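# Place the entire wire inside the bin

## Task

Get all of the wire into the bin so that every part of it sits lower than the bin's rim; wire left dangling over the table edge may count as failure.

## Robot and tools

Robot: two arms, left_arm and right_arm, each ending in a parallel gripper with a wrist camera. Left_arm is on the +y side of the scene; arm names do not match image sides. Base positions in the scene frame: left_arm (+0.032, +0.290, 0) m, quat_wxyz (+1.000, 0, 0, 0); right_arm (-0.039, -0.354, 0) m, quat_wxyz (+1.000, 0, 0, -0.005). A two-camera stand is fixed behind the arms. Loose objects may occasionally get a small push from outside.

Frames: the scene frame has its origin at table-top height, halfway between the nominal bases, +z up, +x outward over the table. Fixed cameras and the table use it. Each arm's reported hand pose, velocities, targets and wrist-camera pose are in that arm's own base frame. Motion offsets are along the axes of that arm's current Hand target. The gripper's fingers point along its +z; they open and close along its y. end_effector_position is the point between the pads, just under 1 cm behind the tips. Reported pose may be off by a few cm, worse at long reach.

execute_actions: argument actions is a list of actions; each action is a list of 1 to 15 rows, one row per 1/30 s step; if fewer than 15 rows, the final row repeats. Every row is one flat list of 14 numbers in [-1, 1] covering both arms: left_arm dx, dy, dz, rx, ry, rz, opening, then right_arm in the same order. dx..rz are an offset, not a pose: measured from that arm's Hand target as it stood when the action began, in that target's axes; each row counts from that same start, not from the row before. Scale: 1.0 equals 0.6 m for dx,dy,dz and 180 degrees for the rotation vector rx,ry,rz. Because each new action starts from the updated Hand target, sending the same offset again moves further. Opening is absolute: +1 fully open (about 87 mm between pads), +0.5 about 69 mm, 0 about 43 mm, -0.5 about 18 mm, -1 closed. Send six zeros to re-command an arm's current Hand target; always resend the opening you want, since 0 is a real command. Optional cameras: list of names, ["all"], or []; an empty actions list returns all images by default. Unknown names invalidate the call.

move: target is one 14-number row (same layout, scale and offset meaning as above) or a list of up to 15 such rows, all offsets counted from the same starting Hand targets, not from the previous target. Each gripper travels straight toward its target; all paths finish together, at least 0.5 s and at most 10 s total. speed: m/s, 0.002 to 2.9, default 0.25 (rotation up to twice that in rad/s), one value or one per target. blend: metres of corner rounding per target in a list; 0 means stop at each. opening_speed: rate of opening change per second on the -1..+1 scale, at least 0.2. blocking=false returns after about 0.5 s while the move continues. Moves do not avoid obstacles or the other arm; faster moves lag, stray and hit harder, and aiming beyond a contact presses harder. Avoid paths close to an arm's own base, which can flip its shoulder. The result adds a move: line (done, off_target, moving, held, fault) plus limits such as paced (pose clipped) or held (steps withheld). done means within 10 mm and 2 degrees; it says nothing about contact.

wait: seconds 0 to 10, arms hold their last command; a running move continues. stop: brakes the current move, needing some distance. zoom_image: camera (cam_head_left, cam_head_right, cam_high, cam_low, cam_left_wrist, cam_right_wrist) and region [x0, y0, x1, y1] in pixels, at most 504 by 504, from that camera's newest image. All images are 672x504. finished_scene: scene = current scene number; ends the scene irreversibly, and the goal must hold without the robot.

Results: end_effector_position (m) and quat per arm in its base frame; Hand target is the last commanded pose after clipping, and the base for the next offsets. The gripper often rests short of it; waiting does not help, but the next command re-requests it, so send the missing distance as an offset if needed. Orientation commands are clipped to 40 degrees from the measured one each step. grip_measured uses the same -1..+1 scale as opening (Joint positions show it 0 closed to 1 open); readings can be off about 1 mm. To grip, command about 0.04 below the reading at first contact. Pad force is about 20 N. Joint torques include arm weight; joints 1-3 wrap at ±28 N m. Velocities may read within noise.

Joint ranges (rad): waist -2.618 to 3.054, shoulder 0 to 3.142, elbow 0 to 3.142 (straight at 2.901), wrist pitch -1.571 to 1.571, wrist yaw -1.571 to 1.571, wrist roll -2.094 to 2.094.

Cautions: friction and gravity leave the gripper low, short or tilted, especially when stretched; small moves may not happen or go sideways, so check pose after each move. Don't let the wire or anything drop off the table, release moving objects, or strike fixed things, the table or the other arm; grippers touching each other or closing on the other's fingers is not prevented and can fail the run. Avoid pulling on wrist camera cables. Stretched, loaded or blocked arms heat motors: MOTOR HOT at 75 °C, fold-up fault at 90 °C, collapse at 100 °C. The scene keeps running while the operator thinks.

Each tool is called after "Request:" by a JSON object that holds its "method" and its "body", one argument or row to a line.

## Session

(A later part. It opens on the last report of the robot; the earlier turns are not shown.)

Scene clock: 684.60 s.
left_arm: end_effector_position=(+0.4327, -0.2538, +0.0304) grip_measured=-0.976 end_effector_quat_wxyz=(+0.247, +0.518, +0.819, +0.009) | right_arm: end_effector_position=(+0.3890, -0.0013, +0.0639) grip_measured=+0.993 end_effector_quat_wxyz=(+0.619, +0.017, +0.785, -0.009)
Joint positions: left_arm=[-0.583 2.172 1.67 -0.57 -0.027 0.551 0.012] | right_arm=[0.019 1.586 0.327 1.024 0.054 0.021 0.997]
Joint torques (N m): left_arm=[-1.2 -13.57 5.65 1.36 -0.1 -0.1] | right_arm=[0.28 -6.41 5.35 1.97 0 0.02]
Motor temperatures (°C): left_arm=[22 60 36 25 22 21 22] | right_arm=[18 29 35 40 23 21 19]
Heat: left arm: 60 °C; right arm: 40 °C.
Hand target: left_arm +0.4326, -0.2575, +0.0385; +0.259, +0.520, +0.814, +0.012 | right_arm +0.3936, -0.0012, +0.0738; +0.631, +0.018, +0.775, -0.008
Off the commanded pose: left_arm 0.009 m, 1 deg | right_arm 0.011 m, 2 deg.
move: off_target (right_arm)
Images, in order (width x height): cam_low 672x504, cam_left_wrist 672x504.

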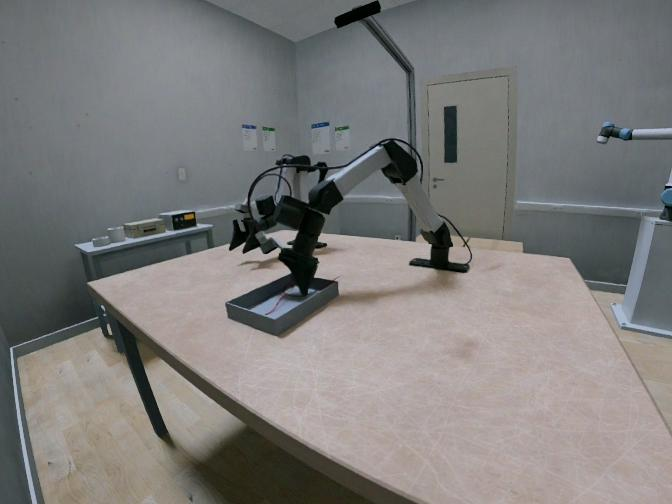

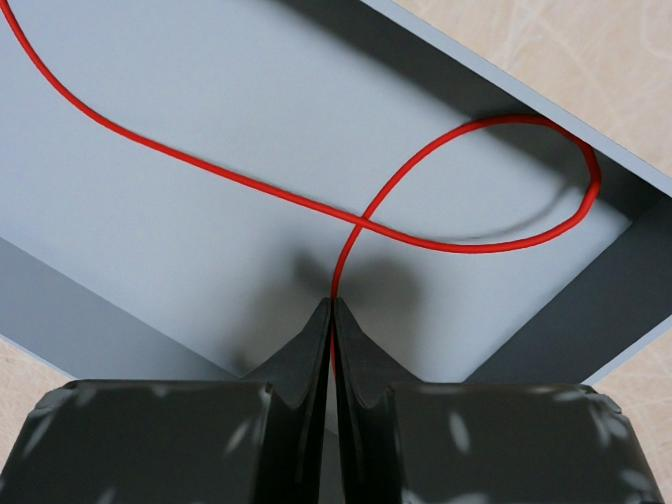

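Request:
{"method": "move", "body": {
  "target": [-0.059,0.057,0.0373,0,0,0,-1,0,0,0,0,0,0,1],
  "speed": 0.06,
  "cameras": ["cam_low","cam_left_wrist","cam_head_left","cam_head_right"]
}}

Request:
{"method": "zoom_image", "body": {
  "camera": "cam_low",
  "region": [200, 220, 370, 350]
}}

Request:
{"method": "zoom_image", "body": {
  "camera": "cam_head_left",
  "region": [300, 180, 420, 310]
}}

Scene clock: 696.20 s.
left_arm: end_effector_position=(+0.4784, -0.2806, +0.0453) grip_measured=-0.976 end_effector_quat_wxyz=(+0.262, +0.520, +0.813, +0.011) | right_arm: end_effector_position=(+0.3890, -0.0013, +0.0639) grip_measured=+0.993 end_effector_quat_wxyz=(+0.619, +0.017, +0.785, -0.009)
Joint positions: left_arm=[-0.579 2.359 2.032 -0.714 -0.027 0.566 0.012] | right_arm=[0.019 1.586 0.327 1.024 0.054 0.021 0.997]
Joint torques (N m): left_arm=[0.61 -11.67 8.53 1.15 0.01 -0.05] | right_arm=[0.31 -6.37 5.37 1.97 -0.01 0.02]
Motor temperatures (°C): left_arm=[22 60 37 25 22 21 22] | right_arm=[18 29 34 40 23 21 19]
Heat: left arm: 60 °C; right arm: 40 °C.
Hand target: left_arm +0.4825, -0.2777, +0.0435; +0.259, +0.520, +0.814, +0.012 | right_arm +0.3936, -0.0012, +0.0738; +0.631, +0.018, +0.775, -0.008
Off the commanded pose: left_arm 0.005 m, 0 deg | right_arm 0.011 m, 2 deg.
move: off_target (right_arm)
Images, in order (width x height): cam_head_left 672x504, cam_head_right 672x504, cam_low 672x504, cam_left_wrist 672x504.

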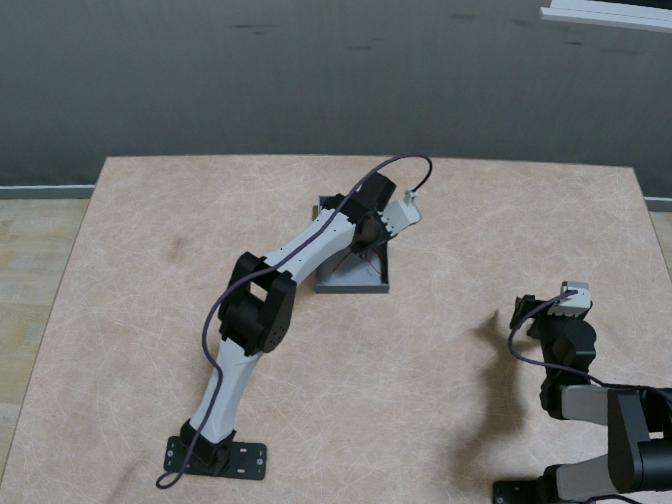

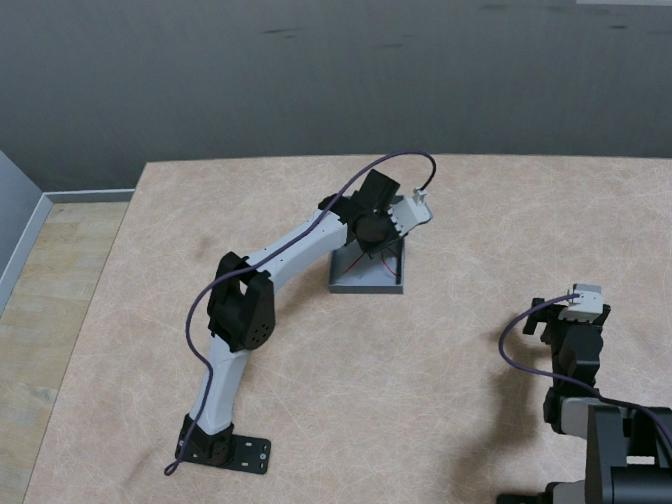

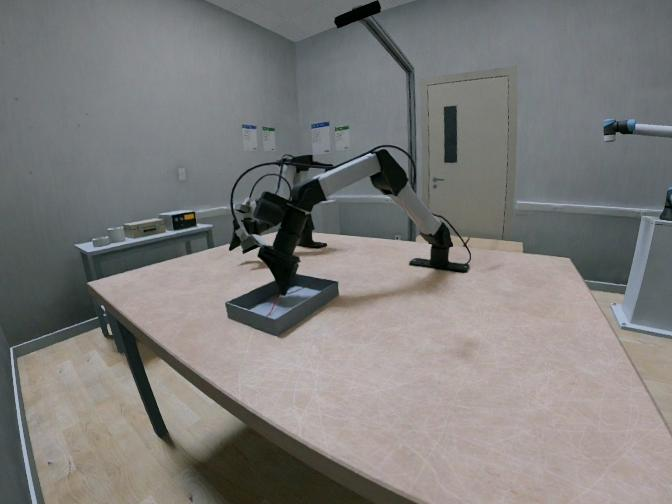

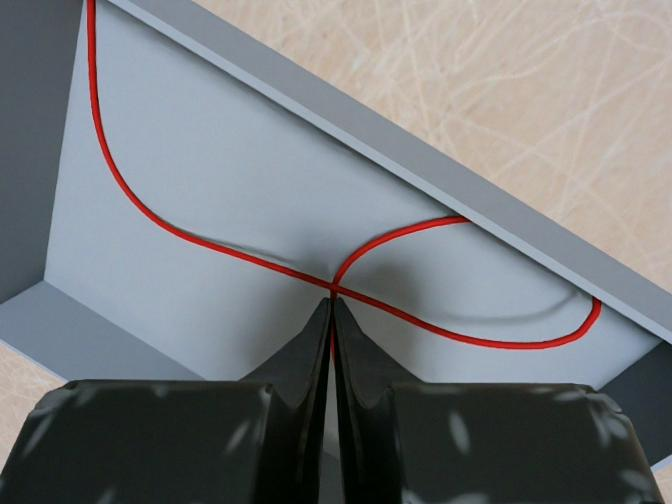

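Scaled by 2.965.

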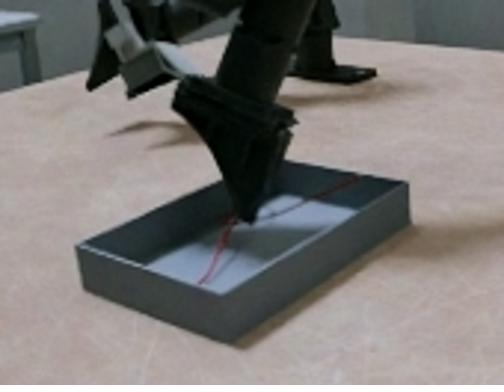

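Scaled by 3.877.

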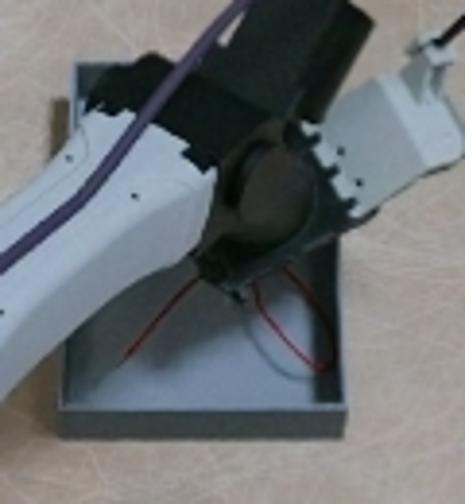

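Request:
{"method": "move", "body": {
  "target": [0.0137,-0.0095,0.0289,0,-0.08,0,-1,0,0,0,0,0,0,1],
  "speed": 0.06,
  "cameras": ["cam_low","cam_left_wrist","cam_head_left","cam_head_right"]
}}

Request:
{"method": "zoom_image", "body": {
  "camera": "cam_low",
  "region": [200, 220, 370, 350]
}}

Request:
{"method": "zoom_image", "body": {
  "camera": "cam_head_left",
  "region": [300, 180, 420, 310]
}}

Scene clock: 709.17 s.
left_arm: end_effector_position=(+0.4861, -0.2836, +0.0293) grip_measured=-0.976 end_effector_quat_wxyz=(+0.367, +0.516, +0.772, -0.051) | right_arm: end_effector_position=(+0.3890, -0.0013, +0.0639) grip_measured=+0.993 end_effector_quat_wxyz=(+0.619, +0.017, +0.785, -0.009)
Joint positions: left_arm=[-0.527 2.222 1.631 -0.229 0.138 0.597 0.012] | right_arm=[0.019 1.586 0.327 1.024 0.054 0.021 0.997]
Joint torques (N m): left_arm=[0.68 -12.53 4.86 1.58 0.14 -0.02] | right_arm=[0.29 -6.37 5.35 1.97 -0.01 0.02]
Motor temperatures (°C): left_arm=[22 60 38 25 22 21 22] | right_arm=[18 29 34 40 23 21 19]
Heat: left arm: 60 °C; right arm: 40 °C.
Hand target: left_arm +0.4824, -0.2777, +0.0234; +0.359, +0.517, +0.775, -0.054 | right_arm +0.3936, -0.0012, +0.0738; +0.631, +0.018, +0.775, -0.008
Off the commanded pose: left_arm 0.009 m, 1 deg | right_arm 0.011 m, 2 deg.
move: off_target (right_arm)
Images, in order (width x height): cam_head_left 672x504, cam_head_right 672x504, cam_low 672x504, cam_left_wrist 672x504.

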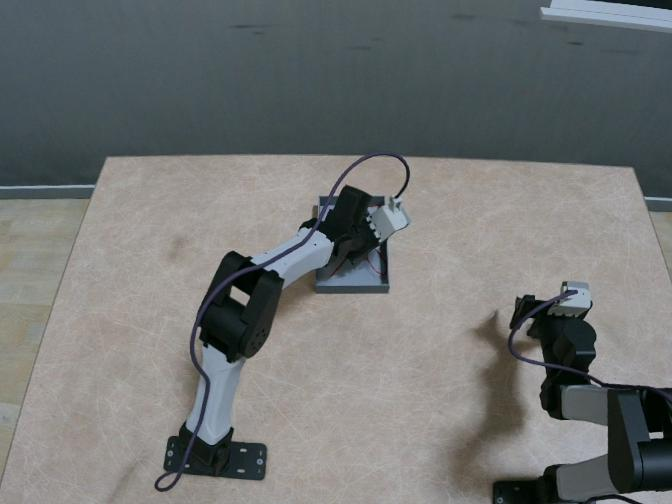

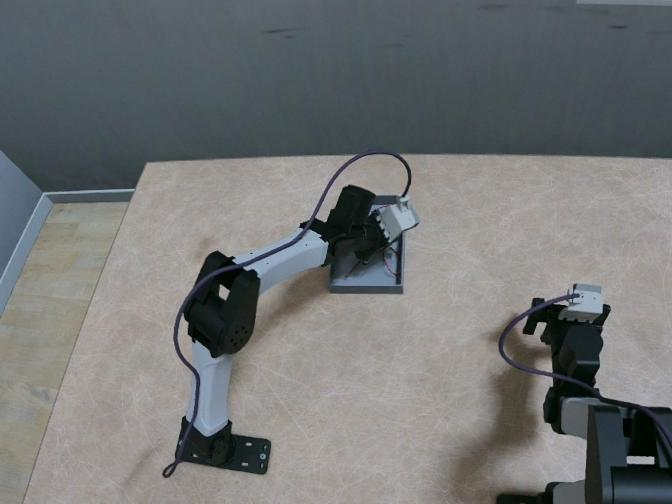

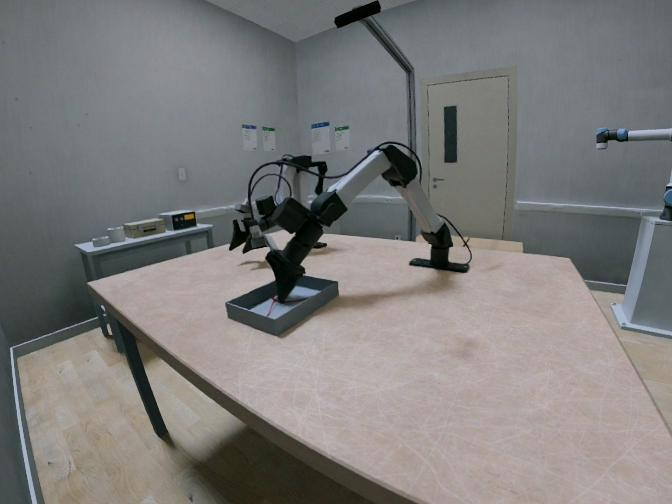

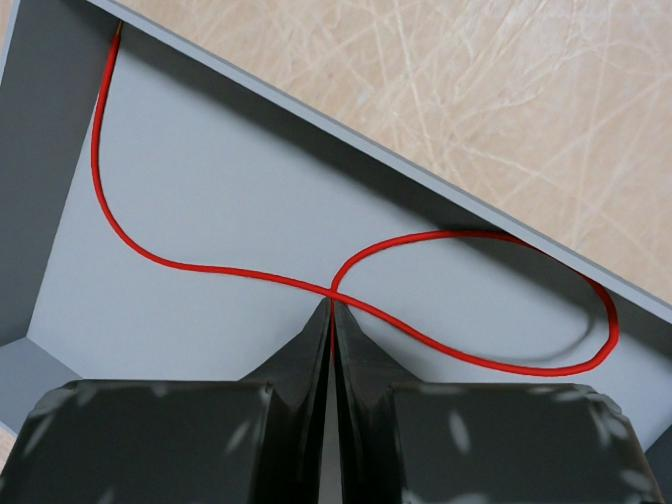

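Scaled by 2.965.

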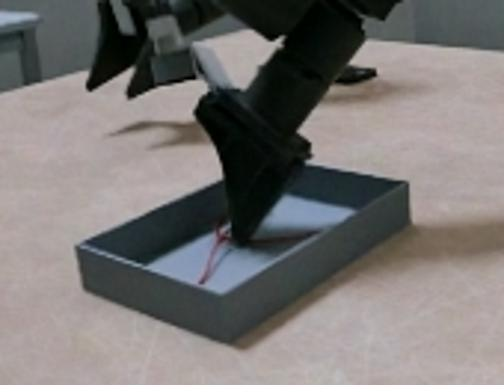

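Scaled by 3.877.

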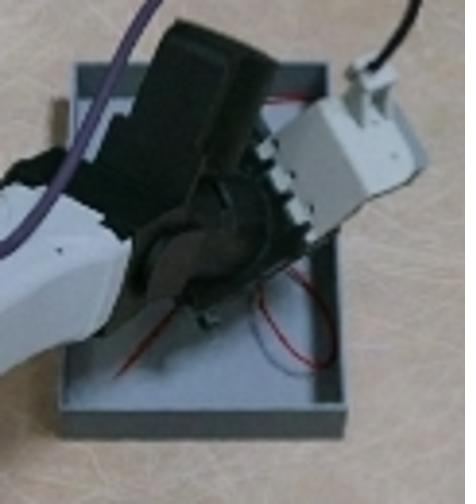

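Request:
{"method": "move", "body": {
  "target": [0,0,0,0,0,0,-0.75,0,0,0,0,0,0,1],
  "opening_speed": 0.2,
  "cameras": ["cam_low","cam_left_wrist","cam_head_left"]
}}

Request:
{"method": "zoom_image", "body": {
  "camera": "cam_low",
  "region": [200, 220, 370, 350]
}}

Scene clock: 714.47 s.
left_arm: end_effector_position=(+0.4876, -0.2840, +0.0304) grip_measured=-0.751 end_effector_quat_wxyz=(+0.371, +0.515, +0.771, -0.051) | right_arm: end_effector_position=(+0.3890, -0.0013, +0.0639) grip_measured=+0.993 end_effector_quat_wxyz=(+0.619, +0.017, +0.785, -0.009)
Joint positions: left_arm=[-0.525 2.222 1.631 -0.223 0.139 0.598 0.125] | right_arm=[0.019 1.586 0.327 1.024 0.054 0.021 0.997]
Joint torques (N m): left_arm=[0.54 -12.51 4.97 1.5 0.14 -0.07] | right_arm=[0.31 -6.37 5.37 1.96 -0.01 0.02]
Motor temperatures (°C): left_arm=[22 59 37 25 22 21 22] | right_arm=[18 29 34 40 23 21 19]
Heat: left arm: 59 °C; right arm: 40 °C.
Hand target: left_arm +0.4825, -0.2775, +0.0234; +0.359, +0.517, +0.775, -0.054 | right_arm +0.3936, -0.0012, +0.0738; +0.631, +0.018, +0.775, -0.008
Off the commanded pose: left_arm 0.011 m, 1 deg | right_arm 0.011 m, 2 deg.
move: off_target (left_arm, right_arm)
Images, in order (width x height): cam_head_left 672x504, cam_low 672x504, cam_left_wrist 672x504.

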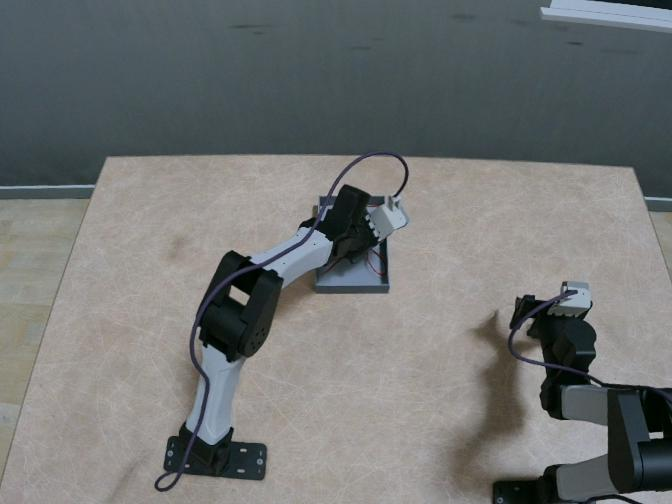

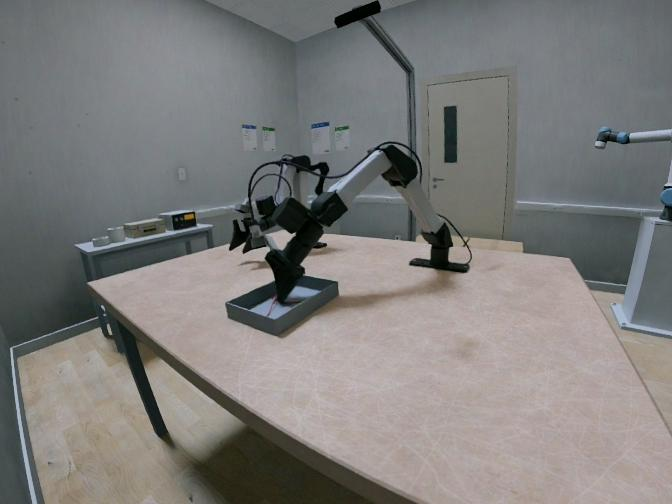

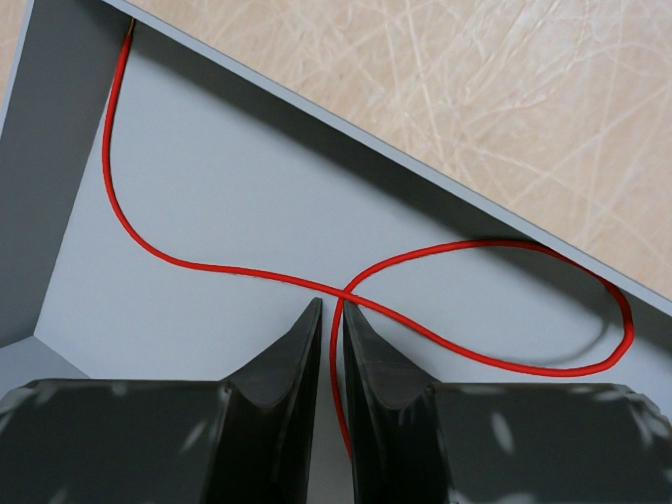

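Scaled by 2.965.

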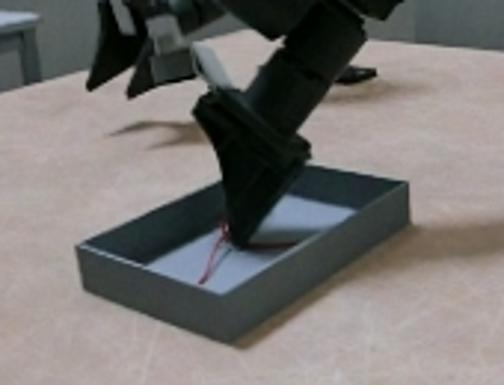

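Request:
{"method": "move", "body": {
  "target": [0,0,-0.2,0,0,0,-0.7,0,0,0,0,0,0,1],
  "speed": 0.1,
  "cameras": ["cam_low","cam_left_wrist","cam_head_left","cam_head_right","cam_high"]
}}

Request:
{"method": "zoom_image", "body": {
  "camera": "cam_low",
  "region": [200, 220, 370, 350]
}}

Request:
{"method": "zoom_image", "body": {
  "camera": "cam_head_left",
  "region": [300, 180, 420, 310]
}}

Scene clock: 721.53 s.
left_arm: end_effector_position=(+0.4260, -0.2282, +0.1095) grip_measured=-0.700 end_effector_quat_wxyz=(+0.361, +0.516, +0.775, -0.052) | right_arm: end_effector_position=(+0.3890, -0.0013, +0.0639) grip_measured=+0.993 end_effector_quat_wxyz=(+0.619, +0.017, +0.785, -0.009)
Joint positions: left_arm=[-0.481 1.852 1.419 -0.408 0.169 0.629 0.15] | right_arm=[0.019 1.586 0.327 1.024 0.054 0.021 0.997]
Joint torques (N m): left_arm=[0.53 -11.18 5.75 1.44 0.13 -0.01] | right_arm=[0.31 -6.38 5.35 1.98 -0.01 0.02]
Motor temperatures (°C): left_arm=[22 59 37 25 22 21 22] | right_arm=[18 29 34 40 23 21 19]
Heat: left arm: 59 °C; right arm: 40 °C.
Hand target: left_arm +0.4225, -0.2232, +0.1120; +0.359, +0.517, +0.775, -0.054 | right_arm +0.3936, -0.0012, +0.0738; +0.631, +0.018, +0.775, -0.008
Off the commanded pose: left_arm 0.007 m, 0 deg | right_arm 0.011 m, 2 deg.
move: off_target (right_arm)
Images, in order (width x height): cam_head_left 672x504, cam_head_right 672x504, cam_high 672x504, cam_low 672x504, cam_left_wrist 672x504.

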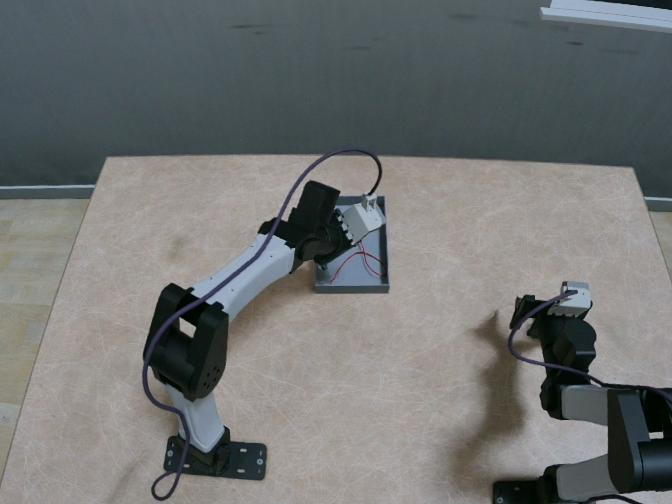

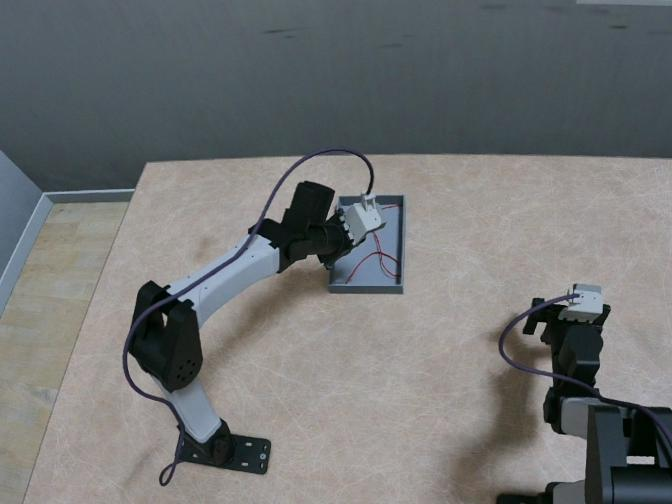

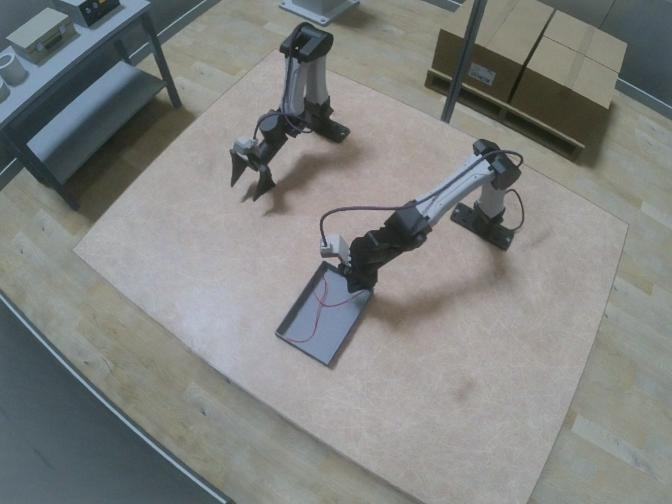

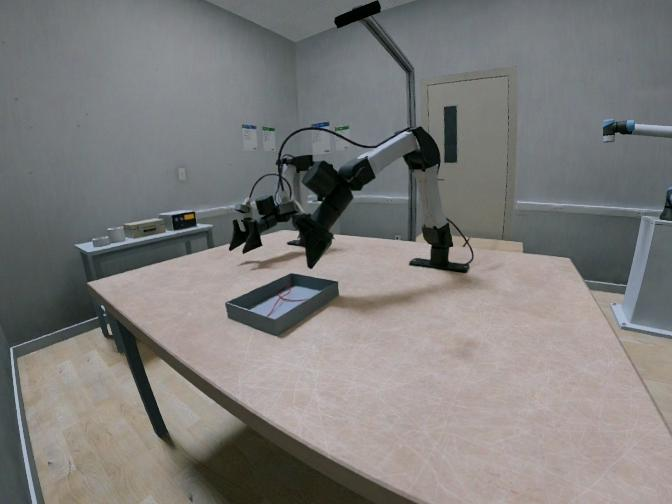

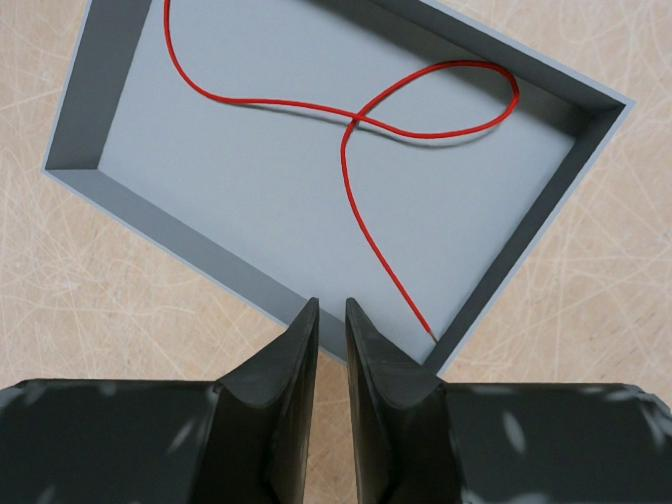

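Scaled by 2.965.

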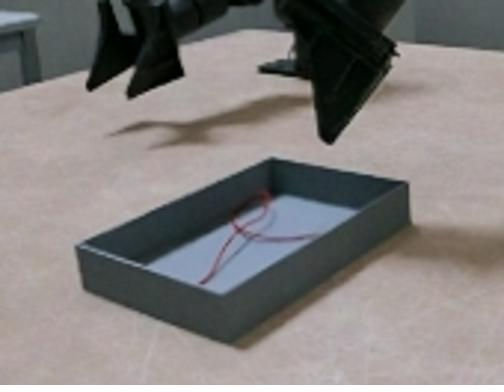

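Scaled by 3.877.

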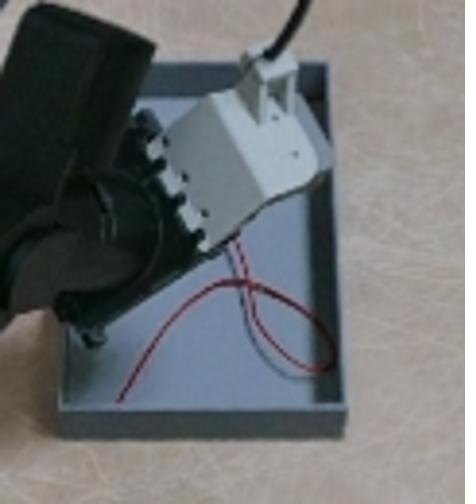

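Request:
{"method": "move", "body": {
  "target": [0,0,-0.15,0,0,0,-0.7,0,0,0,0,0,0,1],
  "speed": 0.2,
  "cameras": ["cam_low","cam_high","cam_head_left","cam_head_right"]
}}

Request:
{"method": "zoom_image", "body": {
  "camera": "cam_low",
  "region": [200, 240, 360, 350]
}}

Request:
{"method": "zoom_image", "body": {
  "camera": "cam_high",
  "region": [260, 240, 390, 380]
}}

Request:
{"method": "zoom_image", "body": {
  "camera": "cam_head_right",
  "region": [310, 180, 430, 310]
}}

Scene clock: 728.60 s.
left_arm: end_effector_position=(+0.3781, -0.1843, +0.1748) grip_measured=-0.700 end_effector_quat_wxyz=(+0.358, +0.516, +0.777, -0.052) | right_arm: end_effector_position=(+0.3890, -0.0013, +0.0639) grip_measured=+0.993 end_effector_quat_wxyz=(+0.619, +0.017, +0.785, -0.009)
Joint positions: left_arm=[-0.43 1.6 1.392 -0.644 0.201 0.666 0.15] | right_arm=[0.019 1.586 0.327 1.024 0.054 0.021 0.997]
Joint torques (N m): left_arm=[0.43 -7.71 7.45 1.39 0.17 -0.03] | right_arm=[0.29 -6.37 5.35 1.97 0 0.02]
Motor temperatures (°C): left_arm=[22 57 37 26 22 21 22] | right_arm=[18 29 34 40 23 21 19]
Heat: left arm: 57 °C; right arm: 40 °C.
Hand target: left_arm +0.3774, -0.1823, +0.1782; +0.359, +0.517, +0.775, -0.054 | right_arm +0.3936, -0.0012, +0.0738; +0.631, +0.018, +0.775, -0.008
Off the commanded pose: left_arm 0.004 m, 0 deg | right_arm 0.011 m, 2 deg.
move: off_target (right_arm)
Images, in order (width x height): cam_head_left 672x504, cam_head_right 672x504, cam_high 672x504, cam_low 672x504.

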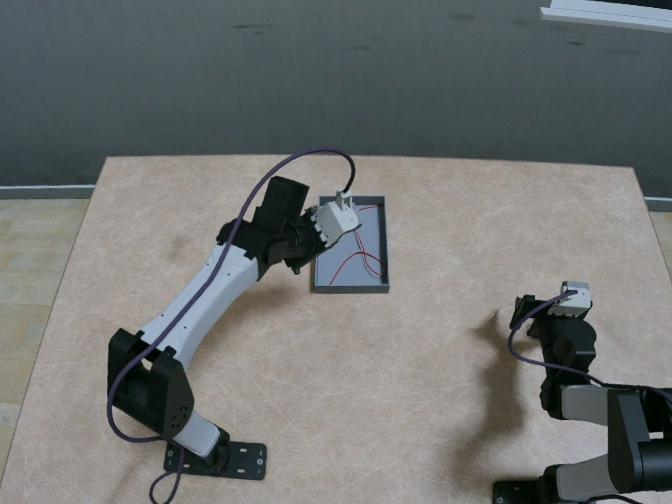

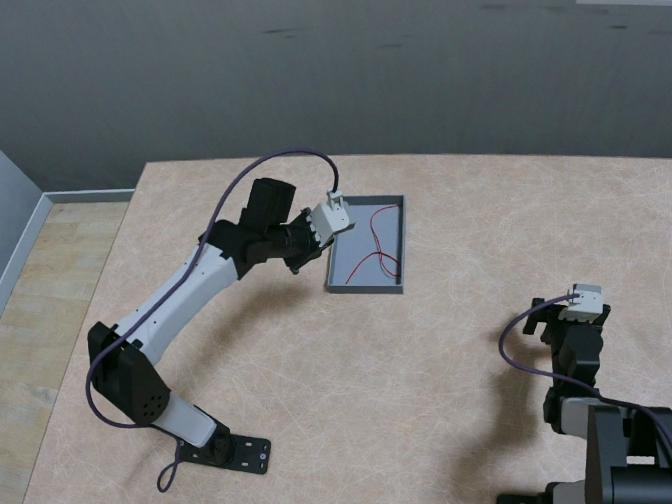

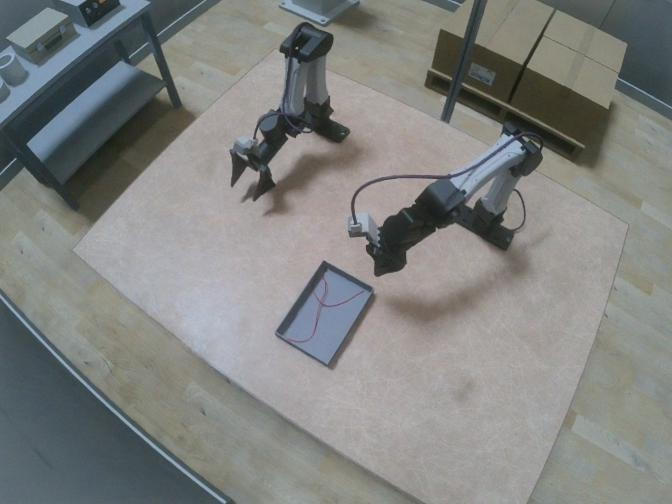

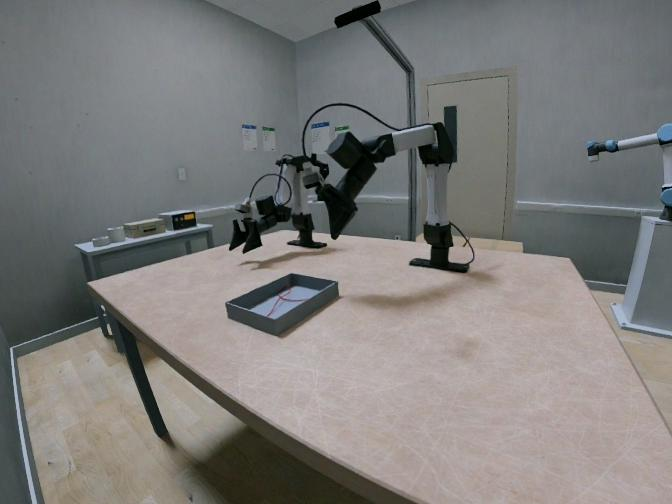

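Scaled by 3.150.

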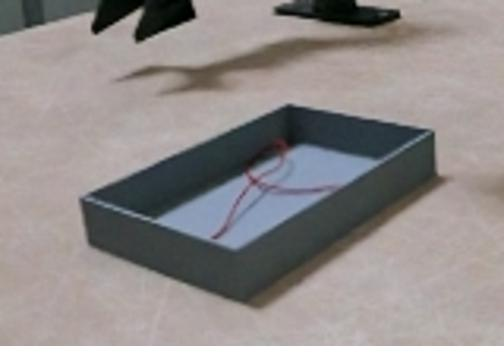

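Scaled by 3.600.

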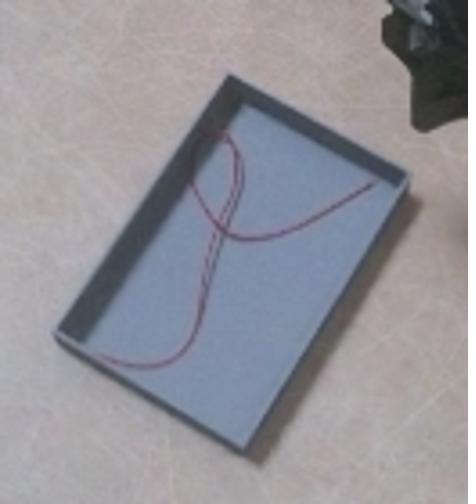

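Scaled by 3.877.

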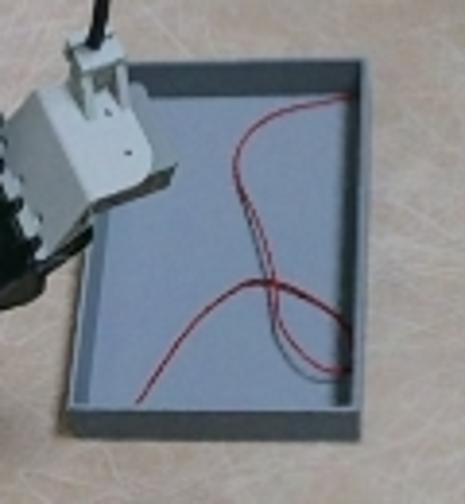

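Request:
{"method": "wait", "body": {
  "seconds": 2,
  "cameras": ["cam_low","cam_high"]
}}

Request:
{"method": "zoom_image", "body": {
  "camera": "cam_low",
  "region": [200, 240, 360, 350]
}}

Request:
{"method": "zoom_image", "body": {
  "camera": "cam_high",
  "region": [260, 240, 390, 380]
}}

Scene clock: 735.13 s.
left_arm: end_effector_position=(+0.3780, -0.1842, +0.1748) grip_measured=-0.700 end_effector_quat_wxyz=(+0.358, +0.516, +0.777, -0.052) | right_arm: end_effector_position=(+0.3890, -0.0013, +0.0639) grip_measured=+0.993 end_effector_quat_wxyz=(+0.619, +0.017, +0.785, -0.009)
Joint positions: left_arm=[-0.43 1.6 1.392 -0.644 0.201 0.666 0.15] | right_arm=[0.019 1.586 0.327 1.024 0.054 0.021 0.997]
Joint torques (N m): left_arm=[0.49 -7.73 7.42 1.4 0.16 0.02] | right_arm=[0.29 -6.38 5.31 1.97 -0.01 0.02]
Motor temperatures (°C): left_arm=[22 56 37 25 22 21 22] | right_arm=[18 29 34 40 23 21 19]
Heat: left arm: 56 °C; right arm: 40 °C.
Hand target: left_arm +0.3774, -0.1823, +0.1782; +0.359, +0.517, +0.775, -0.054 | right_arm +0.3936, -0.0012, +0.0738; +0.631, +0.018, +0.775, -0.008
Tool commands: left_gripper/opening=-0.7 right_gripper/opening=+1.0
Off the commanded pose: left_arm 0.004 m, 0 deg | right_arm 0.011 m, 2 deg.
wait: 2.00 s; at rest from the start
Images, in order (width x height): cam_high 672x504, cam_low 672x504.

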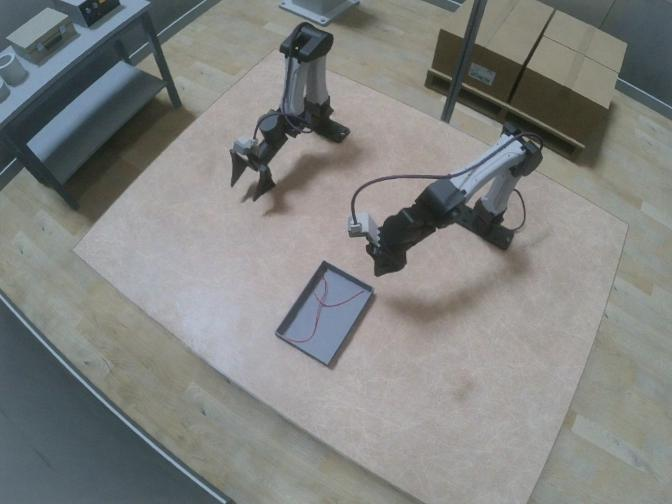

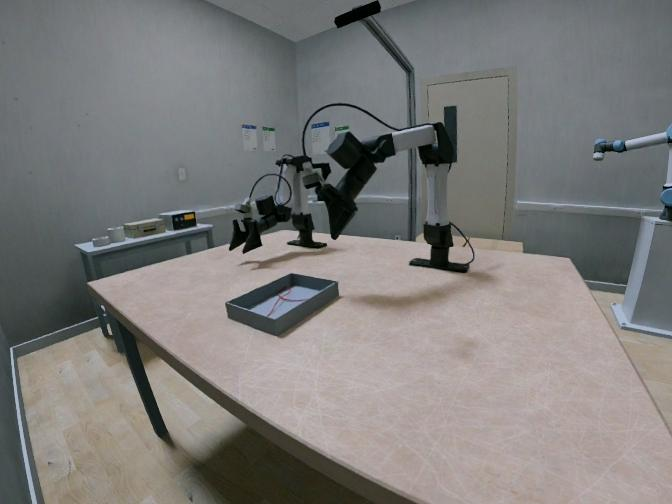

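Scaled by 3.150.

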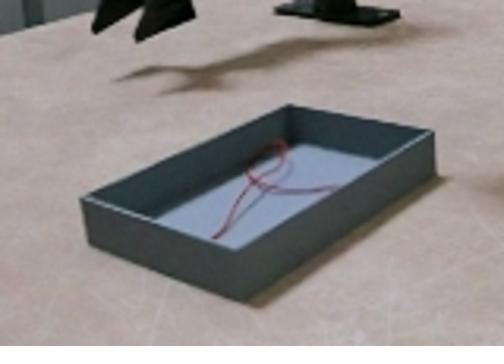

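Scaled by 3.600.

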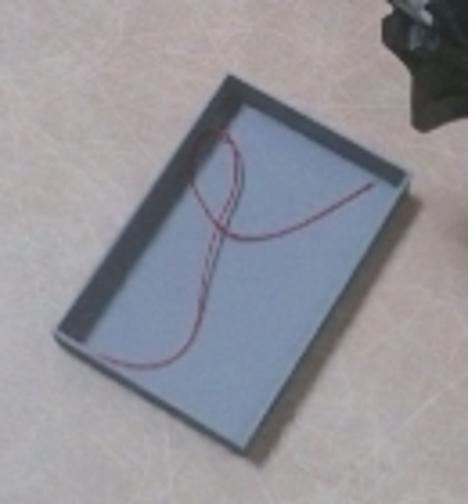

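Request:
{"method": "finished_scene", "body": {
  "scene": 2
}}

The scene is finished: the task was done.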